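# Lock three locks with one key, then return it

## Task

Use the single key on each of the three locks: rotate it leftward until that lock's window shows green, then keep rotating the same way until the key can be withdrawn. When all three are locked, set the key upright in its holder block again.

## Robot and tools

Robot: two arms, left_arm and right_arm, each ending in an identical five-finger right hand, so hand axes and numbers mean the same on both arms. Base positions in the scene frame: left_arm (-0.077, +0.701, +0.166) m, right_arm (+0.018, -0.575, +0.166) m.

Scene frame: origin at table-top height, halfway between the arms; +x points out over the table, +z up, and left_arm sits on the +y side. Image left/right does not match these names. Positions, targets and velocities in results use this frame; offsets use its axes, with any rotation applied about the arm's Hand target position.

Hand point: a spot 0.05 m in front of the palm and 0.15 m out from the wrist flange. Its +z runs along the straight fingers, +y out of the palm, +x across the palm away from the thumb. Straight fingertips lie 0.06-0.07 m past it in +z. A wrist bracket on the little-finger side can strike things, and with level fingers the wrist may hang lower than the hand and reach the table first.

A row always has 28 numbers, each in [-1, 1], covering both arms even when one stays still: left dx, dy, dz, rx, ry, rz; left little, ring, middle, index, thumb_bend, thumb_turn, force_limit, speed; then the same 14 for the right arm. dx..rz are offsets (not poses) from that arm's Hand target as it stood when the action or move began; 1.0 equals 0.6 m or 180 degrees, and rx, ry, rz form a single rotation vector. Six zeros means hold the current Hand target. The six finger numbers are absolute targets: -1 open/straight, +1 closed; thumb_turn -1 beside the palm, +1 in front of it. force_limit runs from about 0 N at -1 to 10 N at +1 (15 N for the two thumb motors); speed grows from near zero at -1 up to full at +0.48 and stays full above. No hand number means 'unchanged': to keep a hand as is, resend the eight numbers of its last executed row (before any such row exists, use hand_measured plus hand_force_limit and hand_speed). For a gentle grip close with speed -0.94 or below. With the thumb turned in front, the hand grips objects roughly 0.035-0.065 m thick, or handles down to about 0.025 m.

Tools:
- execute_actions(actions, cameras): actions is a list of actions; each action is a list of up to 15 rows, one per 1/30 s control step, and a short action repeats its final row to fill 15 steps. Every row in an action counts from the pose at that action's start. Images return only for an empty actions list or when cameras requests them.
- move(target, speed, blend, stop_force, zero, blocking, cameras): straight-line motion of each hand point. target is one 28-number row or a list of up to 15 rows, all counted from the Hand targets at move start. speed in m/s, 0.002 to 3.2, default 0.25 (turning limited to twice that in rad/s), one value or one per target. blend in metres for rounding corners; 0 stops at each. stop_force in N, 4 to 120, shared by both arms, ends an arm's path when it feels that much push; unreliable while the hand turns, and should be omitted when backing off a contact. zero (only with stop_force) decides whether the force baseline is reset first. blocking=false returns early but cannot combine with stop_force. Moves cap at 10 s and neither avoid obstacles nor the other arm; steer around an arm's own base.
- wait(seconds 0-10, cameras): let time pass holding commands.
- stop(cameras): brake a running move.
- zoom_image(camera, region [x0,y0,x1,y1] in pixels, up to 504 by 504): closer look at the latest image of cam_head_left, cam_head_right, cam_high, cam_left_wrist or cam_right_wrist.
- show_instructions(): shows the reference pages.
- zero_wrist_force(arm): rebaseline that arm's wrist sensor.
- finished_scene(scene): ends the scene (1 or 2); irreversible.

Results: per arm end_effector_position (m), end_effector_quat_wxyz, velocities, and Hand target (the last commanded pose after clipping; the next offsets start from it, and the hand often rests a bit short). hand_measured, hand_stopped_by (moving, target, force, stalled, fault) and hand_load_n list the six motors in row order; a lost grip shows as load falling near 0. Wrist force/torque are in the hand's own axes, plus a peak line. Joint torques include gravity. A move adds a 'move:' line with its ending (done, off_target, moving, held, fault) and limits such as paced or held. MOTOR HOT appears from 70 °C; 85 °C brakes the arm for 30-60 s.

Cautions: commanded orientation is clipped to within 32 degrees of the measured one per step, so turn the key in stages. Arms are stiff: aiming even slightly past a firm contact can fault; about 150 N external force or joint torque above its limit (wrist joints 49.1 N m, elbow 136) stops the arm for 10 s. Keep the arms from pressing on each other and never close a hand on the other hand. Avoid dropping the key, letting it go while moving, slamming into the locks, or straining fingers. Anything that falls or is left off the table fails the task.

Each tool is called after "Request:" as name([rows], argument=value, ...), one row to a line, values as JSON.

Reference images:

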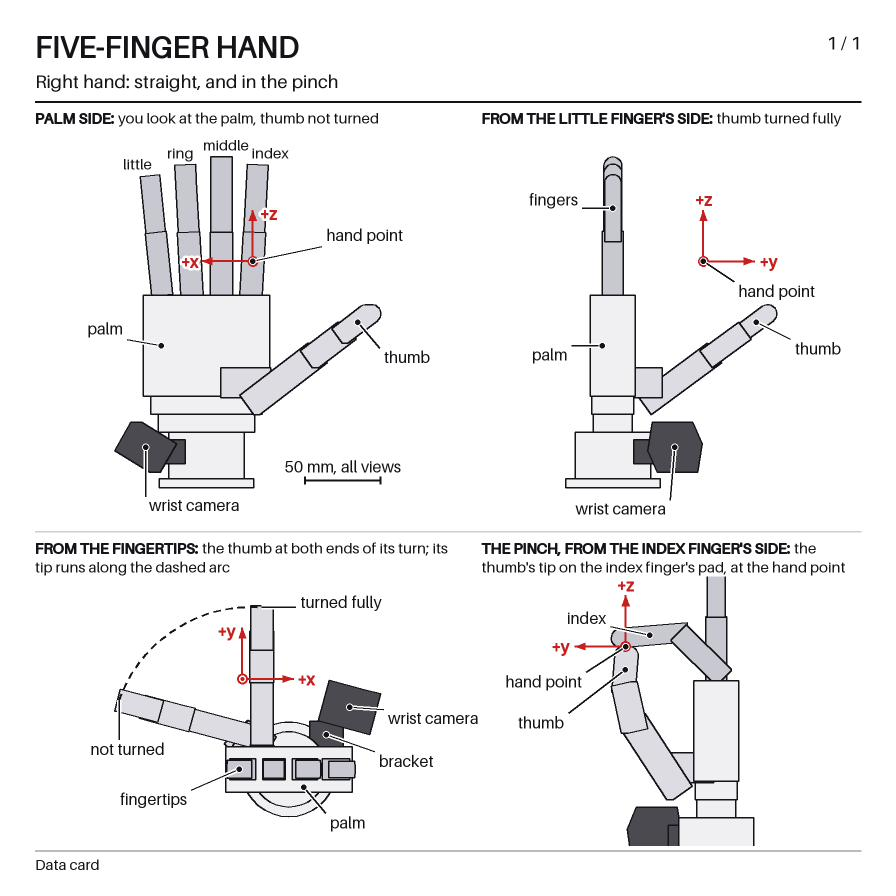

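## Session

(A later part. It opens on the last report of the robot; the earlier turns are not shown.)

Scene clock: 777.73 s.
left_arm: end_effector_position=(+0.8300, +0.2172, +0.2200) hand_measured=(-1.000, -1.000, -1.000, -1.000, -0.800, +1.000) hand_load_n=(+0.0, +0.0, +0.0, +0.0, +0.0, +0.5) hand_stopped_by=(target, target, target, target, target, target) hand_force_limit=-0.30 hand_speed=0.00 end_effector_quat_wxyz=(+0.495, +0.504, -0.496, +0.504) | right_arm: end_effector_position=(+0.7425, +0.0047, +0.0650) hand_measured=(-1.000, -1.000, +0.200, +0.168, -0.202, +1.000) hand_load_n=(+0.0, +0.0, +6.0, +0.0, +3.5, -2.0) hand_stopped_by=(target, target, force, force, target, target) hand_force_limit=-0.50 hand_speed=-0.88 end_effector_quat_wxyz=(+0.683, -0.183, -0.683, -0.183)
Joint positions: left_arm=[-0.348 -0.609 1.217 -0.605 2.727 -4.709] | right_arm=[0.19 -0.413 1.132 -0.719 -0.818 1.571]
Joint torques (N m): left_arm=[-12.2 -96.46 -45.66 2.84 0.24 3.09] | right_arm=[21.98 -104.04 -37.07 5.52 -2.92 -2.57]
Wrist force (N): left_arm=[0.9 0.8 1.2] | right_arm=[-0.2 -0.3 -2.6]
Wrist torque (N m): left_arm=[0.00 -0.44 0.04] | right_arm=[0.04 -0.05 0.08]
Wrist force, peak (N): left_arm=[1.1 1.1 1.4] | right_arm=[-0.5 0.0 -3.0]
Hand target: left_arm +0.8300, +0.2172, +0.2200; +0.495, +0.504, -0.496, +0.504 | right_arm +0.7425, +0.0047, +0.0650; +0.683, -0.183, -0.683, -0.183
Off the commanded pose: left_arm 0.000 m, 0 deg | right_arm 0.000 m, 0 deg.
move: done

Request:
move([
  [0,0,0,0,0,0,-1,-1,-1,-1,-0.8,1,-0.3,0,0.0005,-0.0003,0,0,0,0,-1,-1,0.7,0.7,-0.2,1,-0.5,-0.88],
  [0,0,0,0,0,0,-1,-1,-1,-1,-0.8,1,-0.3,0,0.0020,-0.0015,0,0,0,0.0833,-1,-1,0.7,0.7,-0.2,1,-0.5,-0.88],
  [0,0,0,0,0,0,-1,-1,-1,-1,-0.8,1,-0.3,0,0.0037,-0.0023,0,0,0,0.1667,-1,-1,0.7,0.7,-0.2,1,-0.5,-0.88],
  [0,0,0,0,0,0,-1,-1,-1,-1,-0.8,1,-0.3,0,0.0043,-0.0025,0,0,0,0.1944,-1,-1,0.7,0.7,-0.2,1,-0.5,-0.88],
], speed=0.08, blend=0.001, stop_force=16, cameras=["cam_left_wrist","cam_right_wrist","cam_head_left"])

Request:
zoom_image(camera="cam_left_wrist", region=[335, 220, 415, 300])

Scene clock: 816.97 s.
left_arm: end_effector_position=(+0.8300, +0.2172, +0.2200) hand_measured=(-1.000, -1.000, -1.000, -1.000, -0.800, +1.000) hand_load_n=(+0.0, +0.0, +0.0, +0.0, +0.0, +0.5) hand_stopped_by=(target, target, target, target, target, target) hand_force_limit=-0.30 hand_speed=0.00 end_effector_quat_wxyz=(+0.495, +0.504, -0.496, +0.504) | right_arm: end_effector_position=(+0.7451, +0.0032, +0.0650) hand_measured=(-1.000, -1.000, +0.200, +0.168, -0.202, +1.000) hand_load_n=(+0.0, +0.0, +7.5, +0.0, +4.5, -3.5) hand_stopped_by=(target, target, force, force, target, target) hand_force_limit=-0.50 hand_speed=-0.88 end_effector_quat_wxyz=(+0.706, +0.031, -0.706, +0.031)
Joint positions: left_arm=[-0.348 -0.609 1.217 -0.605 2.727 -4.709] | right_arm=[0.304 -0.176 0.606 -0.43 -1.314 1.571]
Joint torques (N m): left_arm=[-13 -96.5 -44.73 2.64 -0.16 3.03] | right_arm=[23.08 -115.05 -43.23 6.1 -3.09 -2.33]
Wrist force (N): left_arm=[1.0 1.2 1.2] | right_arm=[-0.2 -0.4 -5.0]
Wrist torque (N m): left_arm=[0.05 -0.46 0.05] | right_arm=[0.17 -0.09 0.14]
Wrist force, peak (N): left_arm=[1.2 1.1 1.3] | right_arm=[-0.4 -0.8 -5.4]
Hand target: left_arm +0.8300, +0.2172, +0.2200; +0.495, +0.504, -0.496, +0.504 | right_arm +0.7451, +0.0032, +0.0650; +0.706, +0.031, -0.706, +0.031
Off the commanded pose: left_arm 0.000 m, 0 deg | right_arm 0.000 m, 0 deg.
move: done; blend cut to 0.0002 m at target 1
Images, in order (width x height): cam_head_left 672x504, cam_left_wrist 672x504, cam_right_wrist 672x504.

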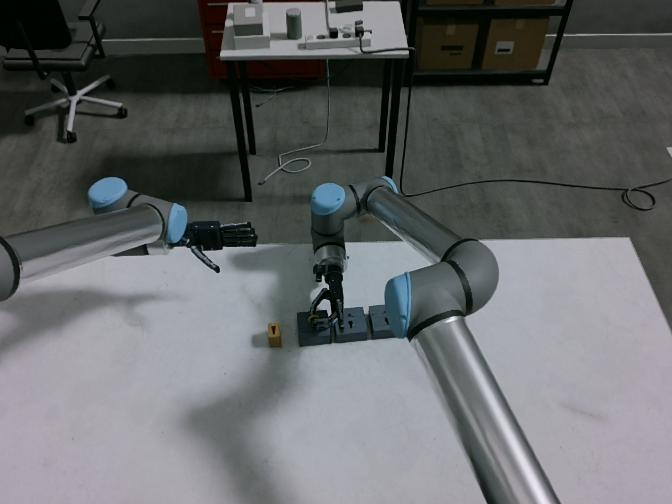

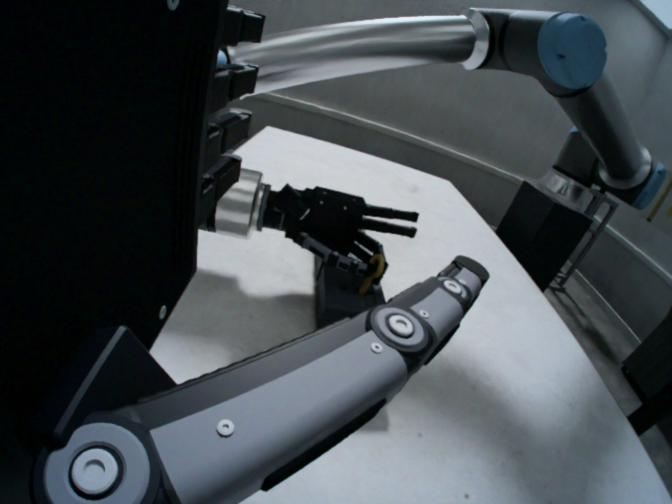

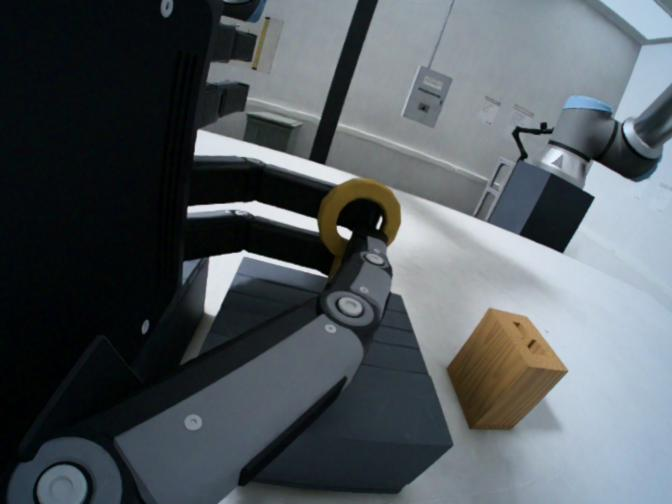

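Scaled by 6.300 from the camera's 672x504 image, which has a finer 960x720 frame.

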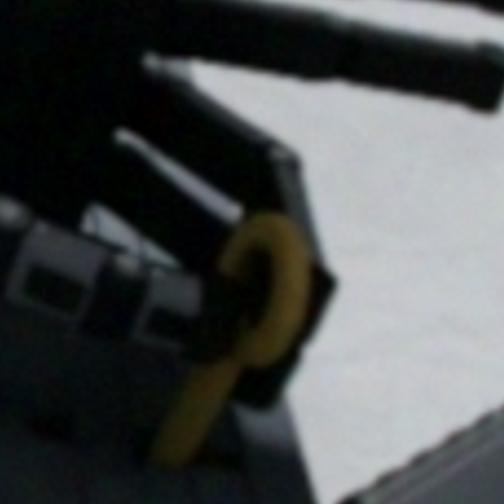

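Request:
move([
  [0,0,0,0,0,0,-1,-1,-1,-1,-0.8,1,-0.3,0,0,0,0,0,0,0,-1,-1,-0.5,-0.5,-0.6,1,-0.5,-0.5],
  [0,0,0,0,0,0,-1,-1,-1,-1,-0.8,1,-0.3,0,0.0073,-0.083,0,0,0,0,-1,-1,-0.5,-0.5,-0.6,1,-0.5,-0.5],
  [0,0,0,0,0,0,-1,-1,-1,-1,-0.8,1,-0.3,0,-0.0418,-0.127,0.225,0,0,-0.3056,-1,-1,-0.5,-0.5,-0.6,1,-0.5,-0.5],
  [0,0,0,0,0,0,-1,-1,-1,-1,-0.8,1,-0.3,0,-0.0418,-0.127,0.225,0,0,-0.5278,-1,-1,-0.5,-0.5,-0.6,1,-0.5,-0.5],
  [0,0,0,0,0,0,-1,-1,-1,-1,-0.8,1,-0.3,0,-0.0563,0.0717,0.1583,0,0,-0.8889,-1,-1,-0.5,-0.5,-0.6,1,-0.5,-0.5],
], speed=[0.06,0.06,0.25,0.25,0.25], blend=[0,0,0.02,0.02,0], cameras=["cam_left_wrist","cam_right_wrist","cam_head_left"])

Request:
zoom_image(camera="cam_head_left", region=[255, 280, 420, 363])

Request:
zoom_image(camera="cam_left_wrist", region=[335, 220, 415, 300])

Scene clock: 886.53 s.
left_arm: end_effector_position=(+0.8300, +0.2172, +0.2200) hand_measured=(-1.000, -1.000, -1.000, -1.000, -0.800, +1.000) hand_load_n=(+0.0, +0.0, +0.0, +0.0, +0.0, +0.0) hand_stopped_by=(target, target, target, target, target, target) hand_force_limit=-0.30 hand_speed=0.00 end_effector_quat_wxyz=(+0.495, +0.504, -0.496, +0.504) | right_arm: end_effector_position=(+0.7113, +0.0462, +0.1600) hand_measured=(-1.000, -1.000, -0.500, -0.500, -0.600, +1.000) hand_load_n=(+0.0, +0.0, +0.0, -0.5, +0.0, +0.5) hand_stopped_by=(target, target, target, target, target, target) hand_force_limit=-0.50 hand_speed=-0.50 end_effector_quat_wxyz=(-0.153, +0.690, +0.153, +0.690)
Joint positions: left_arm=[-0.348 -0.609 1.217 -0.605 2.727 -4.709] | right_arm=[0.635 -0.853 1.909 -1.056 1.809 1.571]
Joint torques (N m): left_arm=[-11.23 -96.7 -45.27 2.51 0.07 2.91] | right_arm=[20.76 -70.77 -30.1 2.1 3.33 -2.58]
Wrist force (N): left_arm=[0.6 0.7 1.0] | right_arm=[-0.8 -0.1 0.3]
Wrist torque (N m): left_arm=[-0.01 -0.40 0.01] | right_arm=[0.16 0.17 -0.12]
Wrist force, peak (N): left_arm=[0.9 1.3 1.2] | right_arm=[0.2 -0.8 -5.4]
Hand target: left_arm +0.8300, +0.2172, +0.2200; +0.495, +0.504, -0.496, +0.504 | right_arm +0.7113, +0.0462, +0.1600; -0.153, +0.690, +0.153, +0.690
Off the commanded pose: left_arm 0.000 m, 0 deg | right_arm 0.000 m, 0 deg.
move: done
Images, in order (width x height): cam_head_left 672x504, cam_left_wrist 672x504, cam_right_wrist 672x504.

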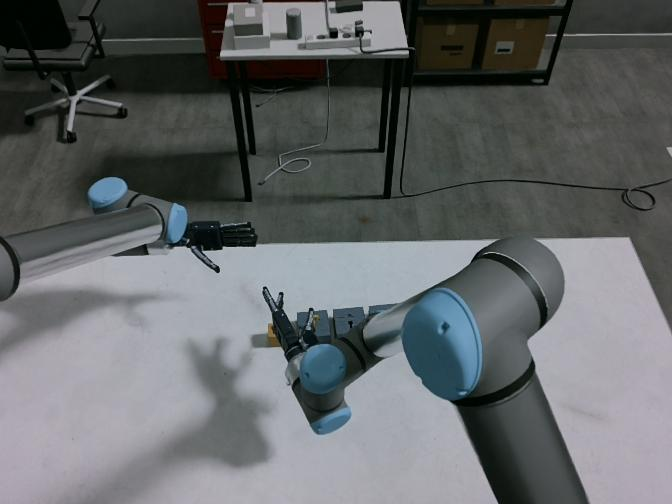

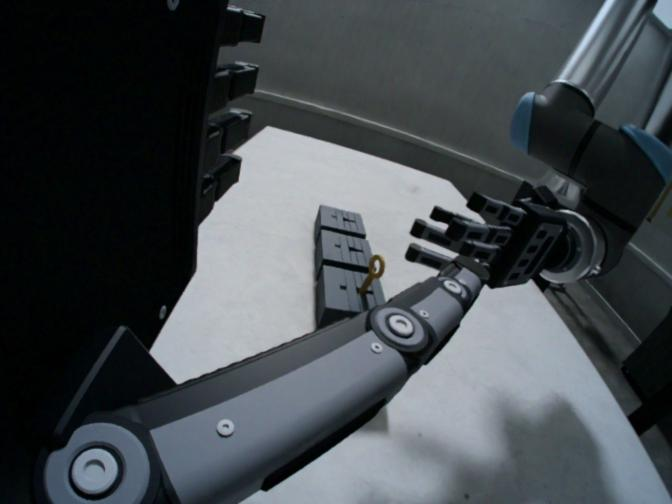

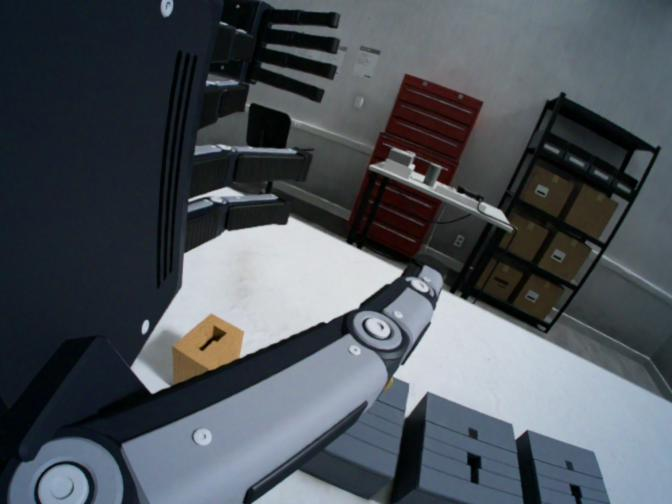

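Scaled by 3.055 from the camera's 672x504 image, which has a finer 960x720 frame.

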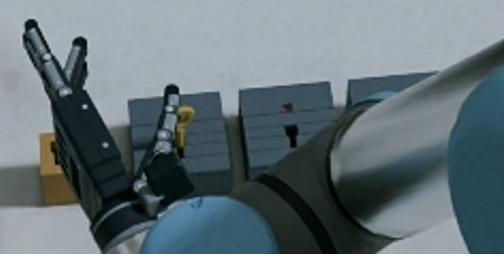

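Scaled by 6.300 from the camera's 672x504 image, which has a finer 960x720 frame.

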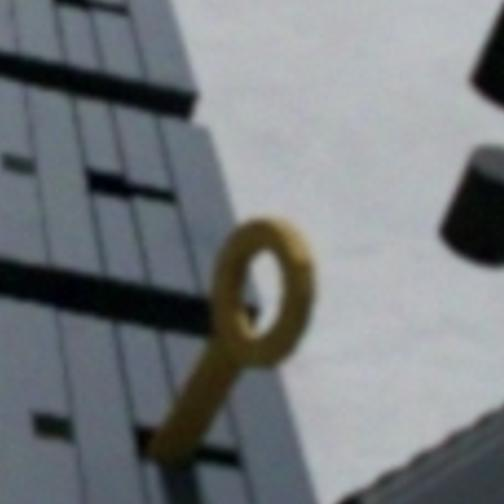

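Request:
move(target=[0,0,0,0,0,0,-1,-1,-1,-1,-0.8,1,-0.3,0,0,0,-0.156,0,0,0,-1,-1,-0.5,-0.5,-0.2,1,-0.5,-0.5], speed=0.12, stop_force=6, cameras=["cam_left_wrist","cam_right_wrist"])

Request:
zoom_image(camera="cam_right_wrist", region=[360, 160, 560, 310])

Scene clock: 897.17 s.
left_arm: end_effector_position=(+0.8300, +0.2172, +0.2200) hand_measured=(-1.000, -1.000, -1.000, -1.000, -0.800, +1.000) hand_load_n=(+0.0, +0.0, +0.0, +0.0, +0.0, +0.0) hand_stopped_by=(target, target, target, target, target, target) hand_force_limit=-0.30 hand_speed=0.00 end_effector_quat_wxyz=(+0.495, +0.504, -0.496, +0.504) | right_arm: end_effector_position=(+0.7113, +0.0462, +0.0664) hand_measured=(-1.000, -1.000, -0.500, -0.500, -0.200, +1.000) hand_load_n=(+0.0, +0.0, +0.0, +0.0, +0.0, +0.0) hand_stopped_by=(target, target, target, target, target, target) hand_force_limit=-0.50 hand_speed=-0.50 end_effector_quat_wxyz=(-0.153, +0.690, +0.153, +0.690)
Joint positions: left_arm=[-0.348 -0.609 1.217 -0.605 2.727 -4.709] | right_arm=[0.635 -0.708 1.886 -1.177 1.809 1.571]
Joint torques (N m): left_arm=[-13.35 -95.61 -45.23 2.24 0.03 2.82] | right_arm=[13.35 -75.57 -27.66 -5.61 3.05 -2.38]
Wrist force (N): left_arm=[0.9 1.2 1.0] | right_arm=[-0.7 0.1 0.0]
Wrist torque (N m): left_arm=[0.07 -0.45 0.05] | right_arm=[0.20 0.12 -0.15]
Wrist force, peak (N): left_arm=[1.0 1.2 1.4] | right_arm=[-1.6 -0.1 0.0]
Hand target: left_arm +0.8300, +0.2172, +0.2200; +0.495, +0.504, -0.496, +0.504 | right_arm +0.7113, +0.0462, +0.0664; -0.153, +0.690, +0.153, +0.690
Off the commanded pose: left_arm 0.000 m, 0 deg | right_arm 0.000 m, 0 deg.
move: done
Images, in order (width x height): cam_left_wrist 672x504, cam_right_wrist 672x504.

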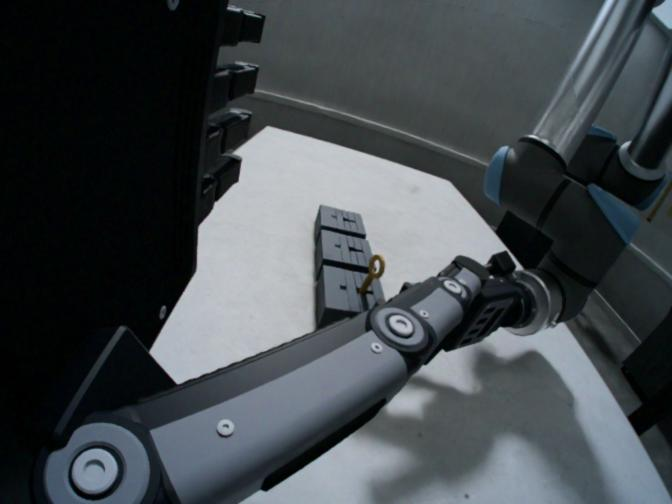

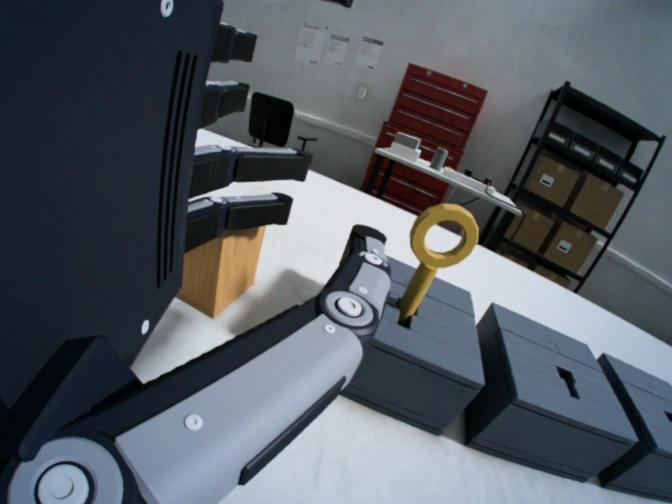

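Scaled by 2.520 from the camera's 672x504 image, which has a finer 960x720 frame.

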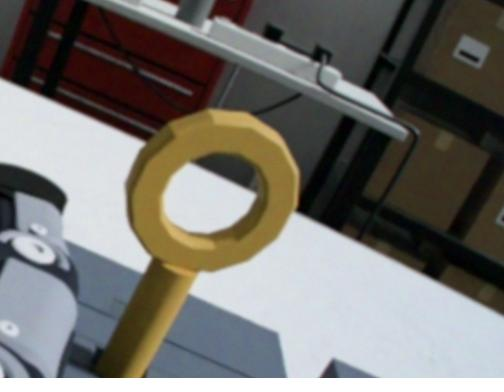

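Request:
move(target=[0,0,0,0,0,0,-1,-1,-1,-1,-0.8,1,-0.3,0,0.0382,-0.0622,0,0,0,0,-1,-1,-0.5,-0.5,-0.2,1,-0.5,-0.5], speed=0.05, stop_force=4, cameras=["cam_right_wrist"])

Request:
zoom_image(camera="cam_right_wrist", region=[260, 130, 460, 280])

Scene clock: 918.10 s.
left_arm: end_effector_position=(+0.8300, +0.2172, +0.2200) hand_measured=(-1.000, -1.000, -1.000, -1.000, -0.800, +1.000) hand_load_n=(+0.0, +0.0, +0.0, +0.0, +0.0, +0.0) hand_stopped_by=(target, target, target, target, target, target) hand_force_limit=-0.30 hand_speed=0.00 end_effector_quat_wxyz=(+0.495, +0.504, -0.496, +0.504) | right_arm: end_effector_position=(+0.7342, +0.0089, +0.0664) hand_measured=(-1.000, -1.000, -0.500, -0.500, -0.200, +1.000) hand_load_n=(+0.0, +0.0, +0.0, +0.0, +0.0, +0.5) hand_stopped_by=(target, target, target, target, target, target) hand_force_limit=-0.50 hand_speed=-0.50 end_effector_quat_wxyz=(-0.153, +0.690, +0.153, +0.690)
Joint positions: left_arm=[-0.348 -0.609 1.217 -0.605 2.727 -4.709] | right_arm=[0.571 -0.718 1.917 -1.199 1.745 1.571]
Joint torques (N m): left_arm=[-13.7 -97.51 -45.31 2.42 0.1 2.73] | right_arm=[-13.42 -94.03 -7.67 -5.43 -2.86 -2.3]
Wrist force (N): left_arm=[1.0 0.9 1.1] | right_arm=[-0.6 -0.1 0.1]
Wrist torque (N m): left_arm=[0.01 -0.46 0.05] | right_arm=[0.18 0.11 -0.16]
Wrist force, peak (N): left_arm=[1.1 0.9 1.4] | right_arm=[-0.5 -0.8 0.0]
Hand target: left_arm +0.8300, +0.2172, +0.2200; +0.495, +0.504, -0.496, +0.504 | right_arm +0.7342, +0.0089, +0.0664; -0.153, +0.690, +0.153, +0.690
Off the commanded pose: left_arm 0.000 m, 0 deg | right_arm 0.000 m, 0 deg.
move: done
Images, in order (width x height): cam_right_wrist 672x504.

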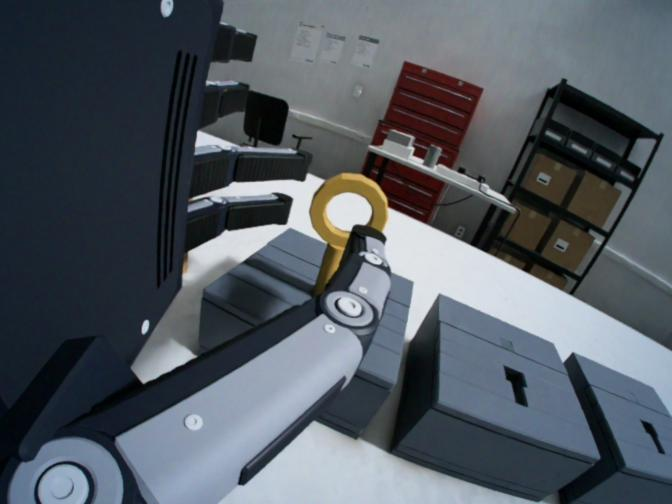

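Scaled by 2.520 from the camera's 672x504 image, which has a finer 960x720 frame.

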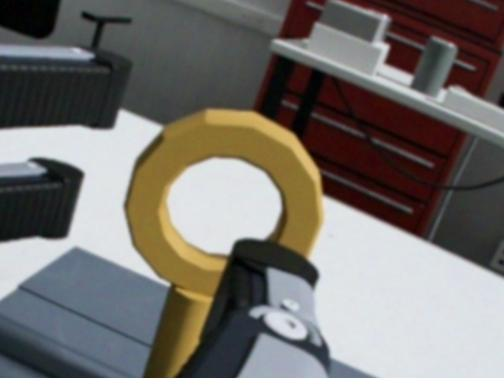

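Request:
move(target=[0,0,0,0,0,0,-1,-1,-1,-1,-0.8,1,-0.3,0,0.0166,0.0077,0,0,0,0,-1,-1,-0.5,-0.5,-0.2,1,-0.5,-0.5], speed=0.02, stop_force=4)

Request:
move(target=[0,0,0,0,0,0,-1,-1,-1,-1,-0.8,1,-0.3,0,0,0,0,0,0,0,-1,-1,0.7,0.7,-0.2,1,-0.5,-0.88])

Request:
wait(seconds=1.5, cameras=["cam_right_wrist"])

Request:
zoom_image(camera="cam_right_wrist", region=[260, 130, 460, 280])

Scene clock: 928.30 s.
left_arm: end_effector_position=(+0.8300, +0.2172, +0.2200) hand_measured=(-1.000, -1.000, -1.000, -1.000, -0.800, +1.000) hand_load_n=(+0.0, +0.0, +0.0, +0.0, +0.0, +0.0) hand_stopped_by=(target, target, target, target, target, target) hand_force_limit=-0.30 hand_speed=0.00 end_effector_quat_wxyz=(+0.495, +0.504, -0.496, +0.504) | right_arm: end_effector_position=(+0.7442, +0.0135, +0.0664) hand_measured=(-1.000, -1.000, -0.500, -0.500, -0.200, +1.000) hand_load_n=(+0.0, +0.0, +0.0, +0.0, +0.0, +0.0) hand_stopped_by=(target, target, target, target, target, target) hand_force_limit=-0.50 hand_speed=-0.50 end_effector_quat_wxyz=(-0.153, +0.690, +0.153, +0.690)
Joint positions: left_arm=[-0.348 -0.609 1.217 -0.605 2.727 -4.709] | right_arm=[0.568 -0.711 1.896 -1.184 1.742 1.571]
Joint torques (N m): left_arm=[-11.94 -96.04 -44.89 2.14 0.02 2.64] | right_arm=[-15.62 -75.27 -26.84 1.77 -2.92 -2.61]
Wrist force (N): left_arm=[0.9 0.8 1.1] | right_arm=[-0.4 0.2 -0.1]
Wrist torque (N m): left_arm=[0.01 -0.45 0.04] | right_arm=[0.21 0.07 -0.14]
Wrist force, peak (N): left_arm=[1.1 1.1 1.1] | right_arm=[-0.9 -0.1 -0.2]
Hand target: left_arm +0.8300, +0.2172, +0.2200; +0.495, +0.504, -0.496, +0.504 | right_arm +0.7442, +0.0135, +0.0664; -0.153, +0.690, +0.153, +0.690
Off the commanded pose: left_arm 0.000 m, 0 deg | right_arm 0.000 m, 0 deg.
move: done

Scene clock: 930.70 s.
left_arm: end_effector_position=(+0.8300, +0.2172, +0.2200) hand_measured=(-1.000, -1.000, -1.000, -1.000, -0.800, +1.000) hand_load_n=(+0.0, +0.0, +0.0, +0.0, +0.0, +0.0) hand_stopped_by=(target, target, target, target, target, target) hand_force_limit=-0.30 hand_speed=0.00 end_effector_quat_wxyz=(+0.495, +0.504, -0.496, +0.504) | right_arm: end_effector_position=(+0.7442, +0.0135, +0.0664) hand_measured=(-1.000, -1.000, +0.212, +0.146, -0.200, +1.000) hand_load_n=(+0.0, +0.0, +4.5, +3.5, +2.0, +0.5) hand_stopped_by=(target, target, force, force, target, target) hand_force_limit=-0.50 hand_speed=-0.88 end_effector_quat_wxyz=(-0.153, +0.690, +0.153, +0.690)
Joint positions: left_arm=[-0.348 -0.609 1.217 -0.605 2.727 -4.709] | right_arm=[0.568 -0.711 1.896 -1.184 1.742 1.571]
Joint torques (N m): left_arm=[-12.88 -95.74 -43.97 2.16 0.29 2.61] | right_arm=[-12.92 -76.13 -25.7 1.39 -1.66 -2.41]
Wrist force (N): left_arm=[1.1 0.8 1.0] | right_arm=[-1.0 -0.2 2.5]
Wrist torque (N m): left_arm=[0.01 -0.46 0.04] | right_arm=[0.17 0.05 -0.15]
Wrist force, peak (N): left_arm=[1.1 0.9 1.4] | right_arm=[-0.9 -0.2 2.7]
Hand target: left_arm +0.8300, +0.2172, +0.2200; +0.495, +0.504, -0.496, +0.504 | right_arm +0.7442, +0.0135, +0.0664; -0.153, +0.690, +0.153, +0.690
Off the commanded pose: left_arm 0.000 m, 0 deg | right_arm 0.000 m, 0 deg.
move: done

Scene clock: 932.20 s.
left_arm: end_effector_position=(+0.8300, +0.2172, +0.2200) hand_measured=(-1.000, -1.000, -1.000, -1.000, -0.800, +1.000) hand_load_n=(+0.0, +0.0, +0.0, +0.0, +0.0, +0.5) hand_stopped_by=(target, target, target, target, target, target) hand_force_limit=-0.30 hand_speed=0.00 end_effector_quat_wxyz=(+0.495, +0.504, -0.496, +0.504) | right_arm: end_effector_position=(+0.7442, +0.0135, +0.0664) hand_measured=(-1.000, -1.000, +0.212, +0.146, -0.200, +1.000) hand_load_n=(+0.0, +0.0, +4.5, +3.5, +2.0, +0.5) hand_stopped_by=(target, target, force, force, target, target) hand_force_limit=-0.50 hand_speed=-0.88 end_effector_quat_wxyz=(-0.153, +0.690, +0.153, +0.690)
Joint positions: left_arm=[-0.348 -0.609 1.217 -0.605 2.727 -4.709] | right_arm=[0.568 -0.711 1.896 -1.184 1.742 1.571]
Joint torques (N m): left_arm=[-12.72 -95.88 -44.57 2.03 0.39 2.82] | right_arm=[-12.74 -77.46 -23.07 1.38 -0.84 -1.91]
Wrist force (N): left_arm=[0.8 0.8 1.0] | right_arm=[-1.0 0.0 2.2]
Wrist torque (N m): left_arm=[0.01 -0.43 0.03] | right_arm=[0.24 0.06 -0.14]
Wrist force, peak (N): left_arm=[1.2 1.1 1.2] | right_arm=[-1.5 -0.2 2.6]
Hand target: left_arm +0.8300, +0.2172, +0.2200; +0.495, +0.504, -0.496, +0.504 | right_arm +0.7442, +0.0135, +0.0664; -0.153, +0.690, +0.153, +0.690
Off the commanded pose: left_arm 0.000 m, 0 deg | right_arm 0.000 m, 0 deg.
wait: 1.50 s; at rest by 0.17 s
Images, in order (width x height): cam_right_wrist 672x504.

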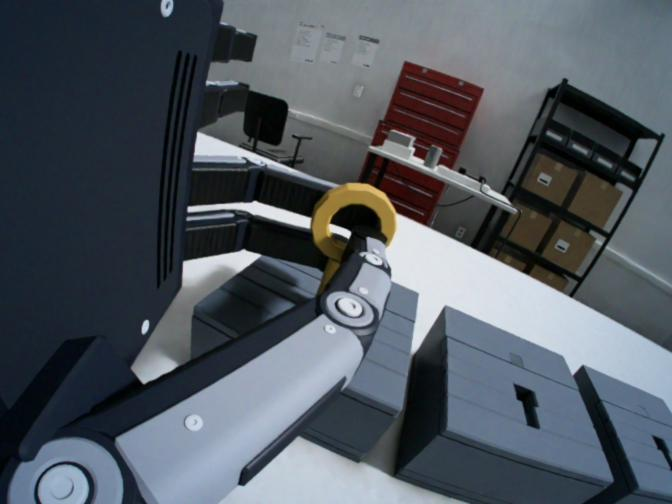

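Scaled by 2.520 from the camera's 672x504 image, which has a finer 960x720 frame.

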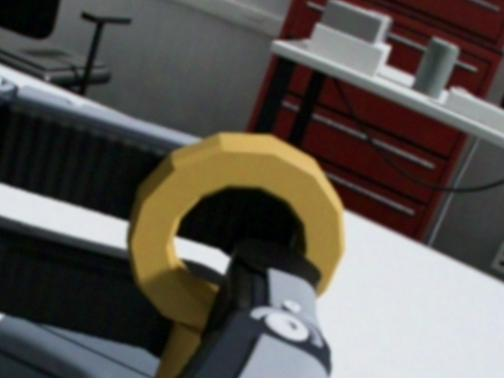

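Request:
move([
  [0,0,0,0,0,0,-1,-1,-1,-1,-0.8,1,-0.3,0,-0.0019,-0.0007,0,0,0,0.0833,-1,-1,0.7,0.7,-0.2,1,-0.5,-0.88],
  [0,0,0,0,0,0,-1,-1,-1,-1,-0.8,1,-0.3,0,-0.0038,-0.0020,0,0,0,0.1667,-1,-1,0.7,0.7,-0.2,1,-0.5,-0.88],
], speed=0.08, blend=0.001, stop_force=14)

Scene clock: 975.07 s.
left_arm: end_effector_position=(+0.8300, +0.2172, +0.2200) hand_measured=(-1.000, -1.000, -1.000, -1.000, -0.800, +1.000) hand_load_n=(+0.0, +0.0, +0.0, +0.0, +0.0, +0.5) hand_stopped_by=(target, target, target, target, target, target) hand_force_limit=-0.30 hand_speed=0.00 end_effector_quat_wxyz=(+0.495, +0.504, -0.496, +0.504) | right_arm: end_effector_position=(+0.7419, +0.0123, +0.0664) hand_measured=(-1.000, -1.000, +0.210, +0.146, -0.200, +1.000) hand_load_n=(+0.0, +0.0, +17.5, +0.5, +3.5, +0.0) hand_stopped_by=(target, target, force, force, target, target) hand_force_limit=-0.50 hand_speed=-0.88 end_effector_quat_wxyz=(-0.326, +0.627, +0.326, +0.627)
Joint positions: left_arm=[-0.348 -0.609 1.217 -0.605 2.727 -4.709] | right_arm=[0.352 -0.738 1.983 -1.245 1.002 1.571]
Joint torques (N m): left_arm=[-11.97 -95.28 -44.46 2.1 -0.02 2.67] | right_arm=[-7.86 -74.45 -22.38 1.57 -4.54 1.4]
Wrist force (N): left_arm=[0.8 0.8 1.2] | right_arm=[-3.3 5.4 0.8]
Wrist torque (N m): left_arm=[0.00 -0.42 0.02] | right_arm=[-0.26 -0.01 -0.03]
Wrist force, peak (N): left_arm=[1.1 1.2 1.3] | right_arm=[-4.8 7.6 6.8]
Hand target: left_arm +0.8300, +0.2172, +0.2200; +0.495, +0.504, -0.496, +0.504 | right_arm +0.7419, +0.0123, +0.0664; -0.326, +0.627, +0.326, +0.627
Off the commanded pose: left_arm 0.000 m, 0 deg | right_arm 0.000 m, 0 deg.
move: done

Request:
move(target=[0,0,0,0,0,0,-1,-1,-1,-1,-0.8,1,-0.3,0,0.0004,-0.0003,0,0,0,0,-1,-1,0.7,0.7,-0.2,1,-0.5,-0.88], speed=0.02, cameras=["cam_right_wrist","cam_left_wrist"])

Request:
zoom_image(camera="cam_right_wrist", region=[260, 130, 460, 280])

Request:
zoom_image(camera="cam_left_wrist", region=[335, 220, 415, 300])

Scene clock: 989.70 s.
left_arm: end_effector_position=(+0.8300, +0.2172, +0.2200) hand_measured=(-1.000, -1.000, -1.000, -1.000, -0.800, +1.000) hand_load_n=(+0.0, +0.0, +0.0, +0.0, +0.0, +0.0) hand_stopped_by=(target, target, target, target, target, target) hand_force_limit=-0.30 hand_speed=0.00 end_effector_quat_wxyz=(+0.495, +0.504, -0.496, +0.504) | right_arm: end_effector_position=(+0.7421, +0.0121, +0.0664) hand_measured=(-1.000, -1.000, +0.210, +0.146, -0.202, +1.000) hand_load_n=(+0.0, +0.0, +12.0, +0.5, +4.0, +0.0) hand_stopped_by=(target, target, force, force, target, target) hand_force_limit=-0.50 hand_speed=-0.88 end_effector_quat_wxyz=(-0.326, +0.627, +0.326, +0.627)
Joint positions: left_arm=[-0.348 -0.609 1.217 -0.605 2.727 -4.709] | right_arm=[0.352 -0.738 1.983 -1.245 1.002 1.571]
Joint torques (N m): left_arm=[-13.52 -95.52 -43.95 1.97 -0.13 2.59] | right_arm=[-11.65 -71.63 -22.9 1.78 -3.81 1.98]
Wrist force (N): left_arm=[1.0 0.9 1.0] | right_arm=[-2.3 2.2 1.1]
Wrist torque (N m): left_arm=[0.03 -0.47 0.05] | right_arm=[-0.11 0.05 -0.10]
Wrist force, peak (N): left_arm=[1.0 1.2 1.1] | right_arm=[-3.3 5.5 1.4]
Hand target: left_arm +0.8300, +0.2172, +0.2200; +0.495, +0.504, -0.496, +0.504 | right_arm +0.7421, +0.0121, +0.0664; -0.326, +0.627, +0.326, +0.627
Off the commanded pose: left_arm 0.000 m, 0 deg | right_arm 0.000 m, 0 deg.
move: done
Images, in order (width x height): cam_left_wrist 672x504, cam_right_wrist 672x504.

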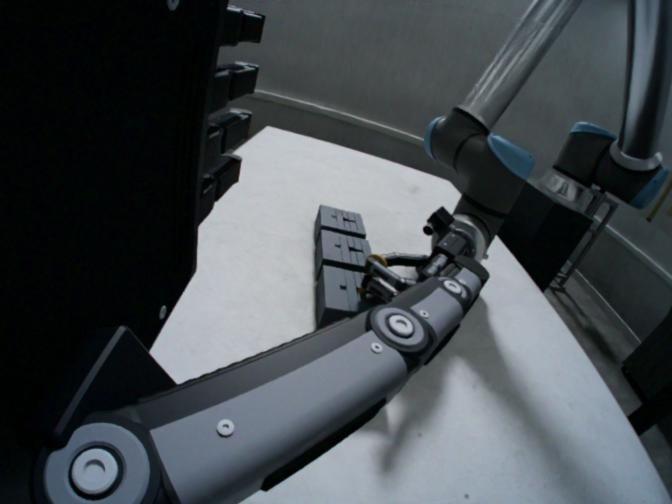

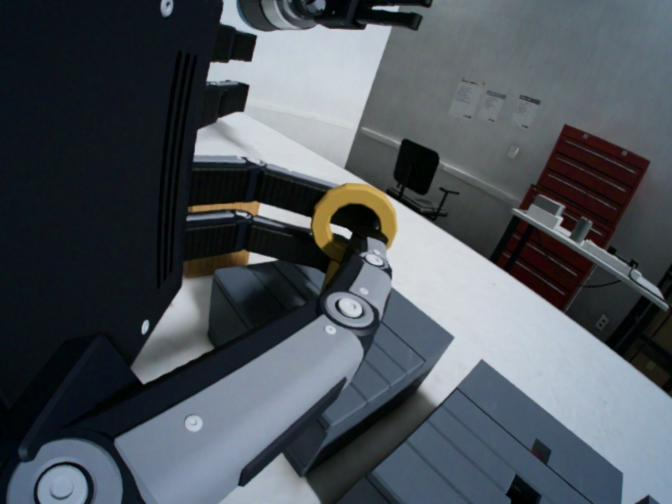

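Scaled by 2.520 from the camera's 672x504 image, which has a finer 960x720 frame.

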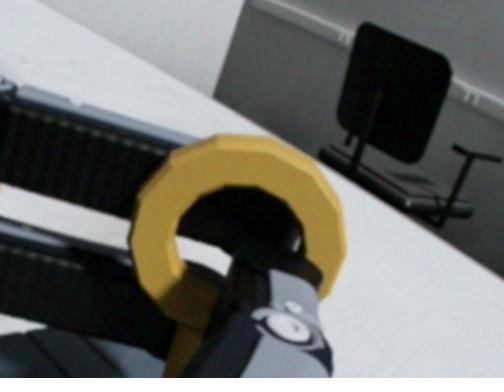

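Scaled by 6.300 from the camera's 672x504 image, which has a finer 960x720 frame.

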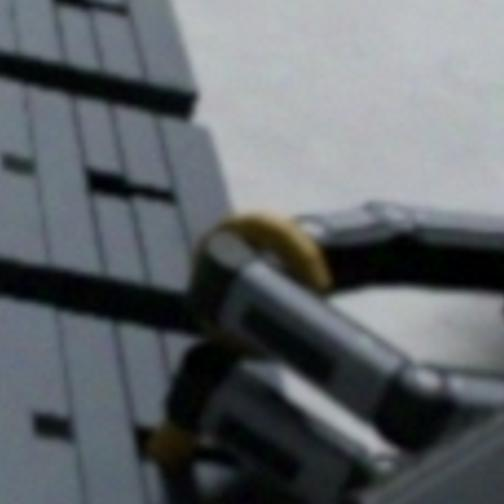

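Request:
move([
  [0,0,0,0,0,0,-1,-1,-1,-1,-0.8,1,-0.3,0,0.0003,-0.0004,0,0,0,0,-1,-1,0.7,0.7,-0.2,1,-0.5,-0.88],
  [0,0,0,0,0,0,-1,-1,-1,-1,-0.8,1,-0.3,0,-0.0007,-0.0023,0,0,0,0.0833,-1,-1,0.7,0.7,-0.2,1,-0.5,-0.88],
  [0,0,0,0,0,0,-1,-1,-1,-1,-0.8,1,-0.3,0,-0.0012,-0.0045,0,0,0,0.1667,-1,-1,0.7,0.7,-0.2,1,-0.5,-0.88],
], speed=0.08, blend=0.001, stop_force=16)

Scene clock: 1028.90 s.
left_arm: end_effector_position=(+0.8300, +0.2172, +0.2200) hand_measured=(-1.000, -1.000, -1.000, -1.000, -0.800, +1.000) hand_load_n=(+0.0, +0.0, -0.5, +0.0, +0.0, +0.0) hand_stopped_by=(target, target, target, target, target, target) hand_force_limit=-0.30 hand_speed=0.00 end_effector_quat_wxyz=(+0.495, +0.504, -0.496, +0.504) | right_arm: end_effector_position=(+0.7414, +0.0094, +0.0664) hand_measured=(-1.000, -1.000, +0.210, +0.146, -0.202, +1.000) hand_load_n=(+0.0, +0.0, +20.5, +0.5, +5.5, -1.0) hand_stopped_by=(target, target, force, force, target, target) hand_force_limit=-0.50 hand_speed=-0.88 end_effector_quat_wxyz=(-0.478, +0.521, +0.478, +0.521)
Joint positions: left_arm=[-0.348 -0.609 1.217 -0.605 2.727 -4.709] | right_arm=[0.184 -0.7 1.861 -1.161 0.311 1.571]
Joint torques (N m): left_arm=[-14.81 -96.68 -43.58 1.6 0 2.69] | right_arm=[-10.18 -76.34 -22.75 3.52 -5.6 -2.18]
Wrist force (N): left_arm=[0.9 0.9 1.3] | right_arm=[-3.6 8.2 0.9]
Wrist torque (N m): left_arm=[0.01 -0.45 0.04] | right_arm=[-0.40 -0.16 0.12]
Wrist force, peak (N): left_arm=[1.1 1.1 1.1] | right_arm=[-5.1 6.1 7.7]
Hand target: left_arm +0.8300, +0.2172, +0.2200; +0.495, +0.504, -0.496, +0.504 | right_arm +0.7414, +0.0094, +0.0664; -0.478, +0.521, +0.478, +0.521
Off the commanded pose: left_arm 0.000 m, 0 deg | right_arm 0.000 m, 0 deg.
move: done; blend cut to 0.0002 m at target 1

Request:
move(target=[0,0,0,0,0,0,-1,-1,-1,-1,-0.8,1,-0.3,0,0.0007,-0.0001,0,0,0,0,-1,-1,0.7,0.73,-0.2,1,-0.4,-0.9], speed=0.02)

Request:
wait(seconds=1, cameras=["cam_right_wrist","cam_head_left"])

Request:
zoom_image(camera="cam_head_left", region=[255, 280, 420, 363])

Scene clock: 1041.83 s.
left_arm: end_effector_position=(+0.8300, +0.2172, +0.2200) hand_measured=(-1.000, -1.000, -1.000, -1.000, -0.800, +1.000) hand_load_n=(+0.0, +0.0, +0.0, +0.0, +0.0, +0.0) hand_stopped_by=(target, target, target, target, target, target) hand_force_limit=-0.30 hand_speed=0.00 end_effector_quat_wxyz=(+0.495, +0.504, -0.496, +0.504) | right_arm: end_effector_position=(+0.7418, +0.0094, +0.0664) hand_measured=(-1.000, -1.000, +0.210, +0.162, -0.202, +1.000) hand_load_n=(+0.0, +0.0, +19.0, +4.0, +5.0, -1.0) hand_stopped_by=(target, target, force, force, target, target) hand_force_limit=-0.40 hand_speed=-0.90 end_effector_quat_wxyz=(-0.478, +0.521, +0.478, +0.521)
Joint positions: left_arm=[-0.348 -0.609 1.217 -0.605 2.727 -4.709] | right_arm=[0.184 -0.7 1.861 -1.161 0.311 1.571]
Joint torques (N m): left_arm=[-12.44 -97.71 -43.7 1.47 0.01 2.42] | right_arm=[-17.31 -77.03 -24.65 3.36 -3.47 -2.27]
Wrist force (N): left_arm=[1.0 0.9 1.3] | right_arm=[-1.6 2.2 6.7]
Wrist torque (N m): left_arm=[0.01 -0.46 0.04] | right_arm=[-0.27 -0.19 0.04]
Wrist force, peak (N): left_arm=[1.1 1.1 1.2] | right_arm=[-3.5 8.1 3.3]
Hand target: left_arm +0.8300, +0.2172, +0.2200; +0.495, +0.504, -0.496, +0.504 | right_arm +0.7418, +0.0093, +0.0664; -0.478, +0.521, +0.478, +0.521
Off the commanded pose: left_arm 0.000 m, 0 deg | right_arm 0.000 m, 0 deg.
move: done

Scene clock: 1042.83 s.
left_arm: end_effector_position=(+0.8300, +0.2172, +0.2200) hand_measured=(-1.000, -1.000, -1.000, -1.000, -0.800, +1.000) hand_load_n=(+0.0, +0.0, +0.0, +0.0, +0.0, +0.0) hand_stopped_by=(target, target, target, target, target, target) hand_force_limit=-0.30 hand_speed=0.00 end_effector_quat_wxyz=(+0.495, +0.504, -0.496, +0.504) | right_arm: end_effector_position=(+0.7418, +0.0093, +0.0664) hand_measured=(-1.000, -1.000, +0.210, +0.162, -0.202, +1.000) hand_load_n=(+0.0, +0.0, +19.0, +4.5, +5.0, -1.0) hand_stopped_by=(target, target, force, force, target, target) hand_force_limit=-0.40 hand_speed=-0.90 end_effector_quat_wxyz=(-0.478, +0.521, +0.478, +0.521)
Joint positions: left_arm=[-0.348 -0.609 1.217 -0.605 2.727 -4.709] | right_arm=[0.184 -0.7 1.861 -1.161 0.31 1.571]
Joint torques (N m): left_arm=[-12.17 -97.72 -43.61 1.76 0.11 2.25] | right_arm=[-16.6 -74.96 -23.78 3.24 -1.34 -1.83]
Wrist force (N): left_arm=[0.8 0.9 0.8] | right_arm=[-1.8 1.8 7.5]
Wrist torque (N m): left_arm=[0.04 -0.41 0.03] | right_arm=[-0.27 -0.16 0.03]
Wrist force, peak (N): left_arm=[1.1 1.0 1.1] | right_arm=[-2.0 2.2 7.8]
Hand target: left_arm +0.8300, +0.2172, +0.2200; +0.495, +0.504, -0.496, +0.504 | right_arm +0.7418, +0.0093, +0.0664; -0.478, +0.521, +0.478, +0.521
Off the commanded pose: left_arm 0.000 m, 0 deg | right_arm 0.000 m, 0 deg.
wait: 1.00 s; at rest by 0.17 s
Images, in order (width x height): cam_head_left 672x504, cam_right_wrist 672x504.

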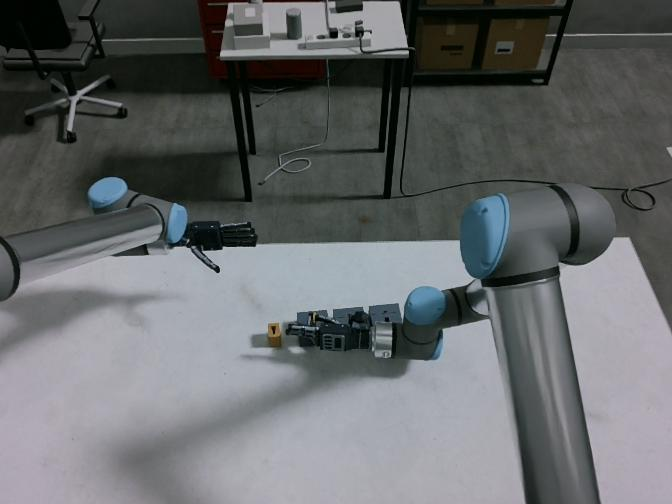

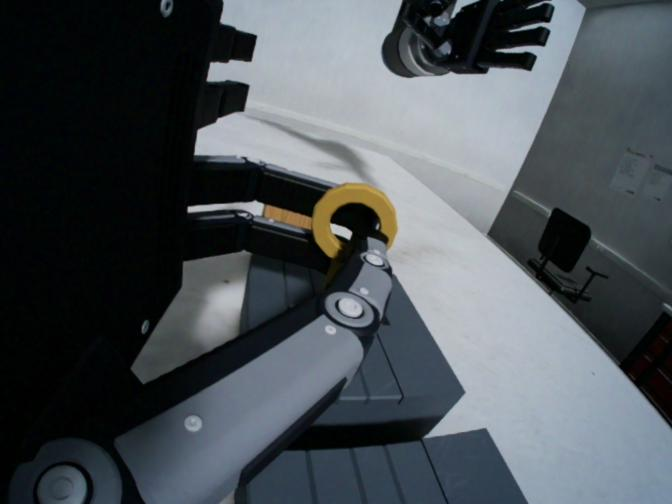

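Scaled by 3.055 from the camera's 672x504 image, which has a finer 960x720 frame.

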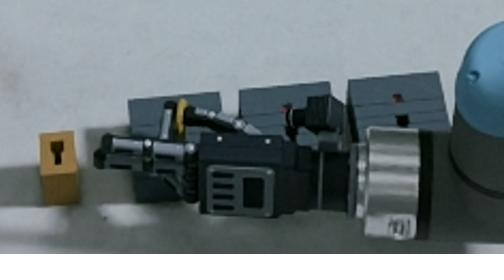

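Request:
move(target=[0,0,0,0,0,0,-1,-1,-1,-1,-0.8,1,-0.3,0,0.0000,0.0004,0,0,0,0,-1,-1,0.207,0.73,-0.2,1,-0.4,-0.9], speed=0.02)

Scene clock: 1060.40 s.
left_arm: end_effector_position=(+0.8300, +0.2172, +0.2200) hand_measured=(-1.000, -1.000, -1.000, -1.000, -0.800, +1.000) hand_load_n=(+0.0, -0.5, +0.0, +0.0, +0.0, +0.5) hand_stopped_by=(target, target, target, target, target, target) hand_force_limit=-0.30 hand_speed=0.00 end_effector_quat_wxyz=(+0.495, +0.504, -0.496, +0.504) | right_arm: end_effector_position=(+0.7419, +0.0095, +0.0664) hand_measured=(-1.000, -1.000, +0.204, +0.162, -0.202, +1.000) hand_load_n=(+0.0, +0.0, +15.0, +4.5, +5.0, -1.5) hand_stopped_by=(target, target, force, force, target, target) hand_force_limit=-0.40 hand_speed=-0.90 end_effector_quat_wxyz=(-0.478, +0.521, +0.478, +0.521)
Joint positions: left_arm=[-0.348 -0.609 1.217 -0.605 2.727 -4.709] | right_arm=[0.184 -0.7 1.86 -1.16 0.311 1.571]
Joint torques (N m): left_arm=[-12.45 -96.53 -44.42 1.48 0.07 2.46] | right_arm=[16.55 -76.94 -25.34 3.15 2.64 -1.8]
Wrist force (N): left_arm=[0.6 1.0 1.4] | right_arm=[-1.5 1.9 5.6]
Wrist torque (N m): left_arm=[0.02 -0.42 0.03] | right_arm=[-0.14 -0.15 0.06]
Wrist force, peak (N): left_arm=[1.1 1.3 1.0] | right_arm=[-1.8 2.0 8.0]
Hand target: left_arm +0.8300, +0.2172, +0.2200; +0.495, +0.504, -0.496, +0.504 | right_arm +0.7418, +0.0096, +0.0664; -0.478, +0.521, +0.478, +0.521
Off the commanded pose: left_arm 0.000 m, 0 deg | right_arm 0.000 m, 0 deg.
move: done

Request:
move([
  [0,0,0,0,0,0,-1,-1,-1,-1,-0.8,1,-0.3,0,0.0002,0.0007,0,0,0,0,-1,-1,0.207,0.73,-0.2,1,-0.4,-0.9],
  [0,0,0,0,0,0,-1,-1,-1,-1,-0.8,1,-0.3,0,0,-0.0013,0,0,0,0.0833,-1,-1,0.207,0.73,-0.2,1,-0.4,-0.9],
  [0,0,0,0,0,0,-1,-1,-1,-1,-0.8,1,-0.3,0,0.0003,-0.0033,0,0,0,0.1667,-1,-1,0.207,0.73,-0.2,1,-0.4,-0.9],
], speed=0.08, blend=0.001, stop_force=16, cameras=["cam_right_wrist","cam_head_left","cam_left_wrist"])

Request:
zoom_image(camera="cam_right_wrist", region=[260, 130, 460, 280])

Scene clock: 1085.60 s.
left_arm: end_effector_position=(+0.8300, +0.2172, +0.2200) hand_measured=(-1.000, -1.000, -1.000, -1.000, -0.800, +1.000) hand_load_n=(+0.0, +0.0, +0.0, +0.0, +0.0, +0.5) hand_stopped_by=(target, target, target, target, target, target) hand_force_limit=-0.30 hand_speed=0.00 end_effector_quat_wxyz=(+0.495, +0.504, -0.496, +0.504) | right_arm: end_effector_position=(+0.7420, +0.0076, +0.0664) hand_measured=(-1.000, -1.000, +0.204, +0.162, -0.202, +1.000) hand_load_n=(+0.0, +0.0, +19.0, +0.0, +5.0, -3.0) hand_stopped_by=(target, target, force, force, target, target) hand_force_limit=-0.40 hand_speed=-0.90 end_effector_quat_wxyz=(+0.596, -0.380, -0.596, -0.380)
Joint positions: left_arm=[-0.348 -0.609 1.217 -0.605 2.727 -4.709] | right_arm=[0.136 -0.598 1.576 -0.978 -0.261 1.571]
Joint torques (N m): left_arm=[-12.64 -97.62 -43.59 1.41 0.06 2.36] | right_arm=[23.33 -87.84 -28.91 4.72 -4.59 -2.4]
Wrist force (N): left_arm=[1.1 0.9 1.1] | right_arm=[-2.2 5.0 -1.9]
Wrist torque (N m): left_arm=[0.02 -0.47 0.05] | right_arm=[-0.38 -0.22 0.18]
Wrist force, peak (N): left_arm=[1.1 0.9 1.3] | right_arm=[-3.3 4.8 7.0]
Hand target: left_arm +0.8300, +0.2172, +0.2200; +0.495, +0.504, -0.496, +0.504 | right_arm +0.7420, +0.0076, +0.0664; +0.596, -0.380, -0.596, -0.380
Off the commanded pose: left_arm 0.000 m, 0 deg | right_arm 0.000 m, 0 deg.
move: done; blend cut to 0.0002 m at target 1
Images, in order (width x height): cam_head_left 672x504, cam_left_wrist 672x504, cam_right_wrist 672x504.

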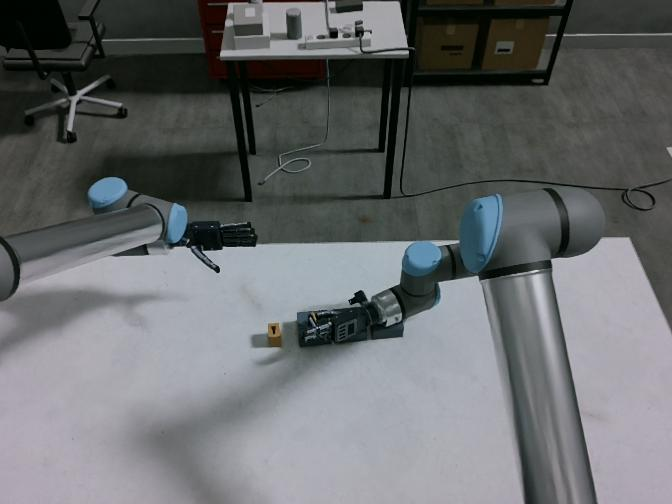

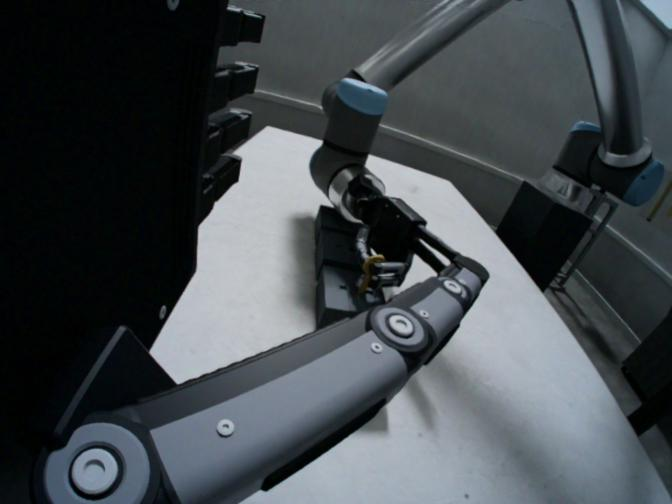

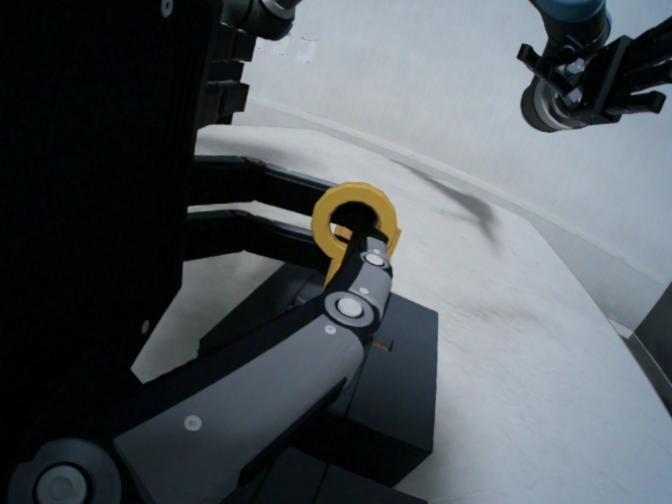

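Scaled by 2.520 from the camera's 672x504 image, which has a finer 960x720 frame.

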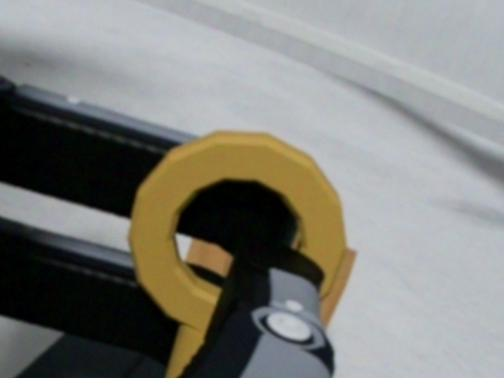

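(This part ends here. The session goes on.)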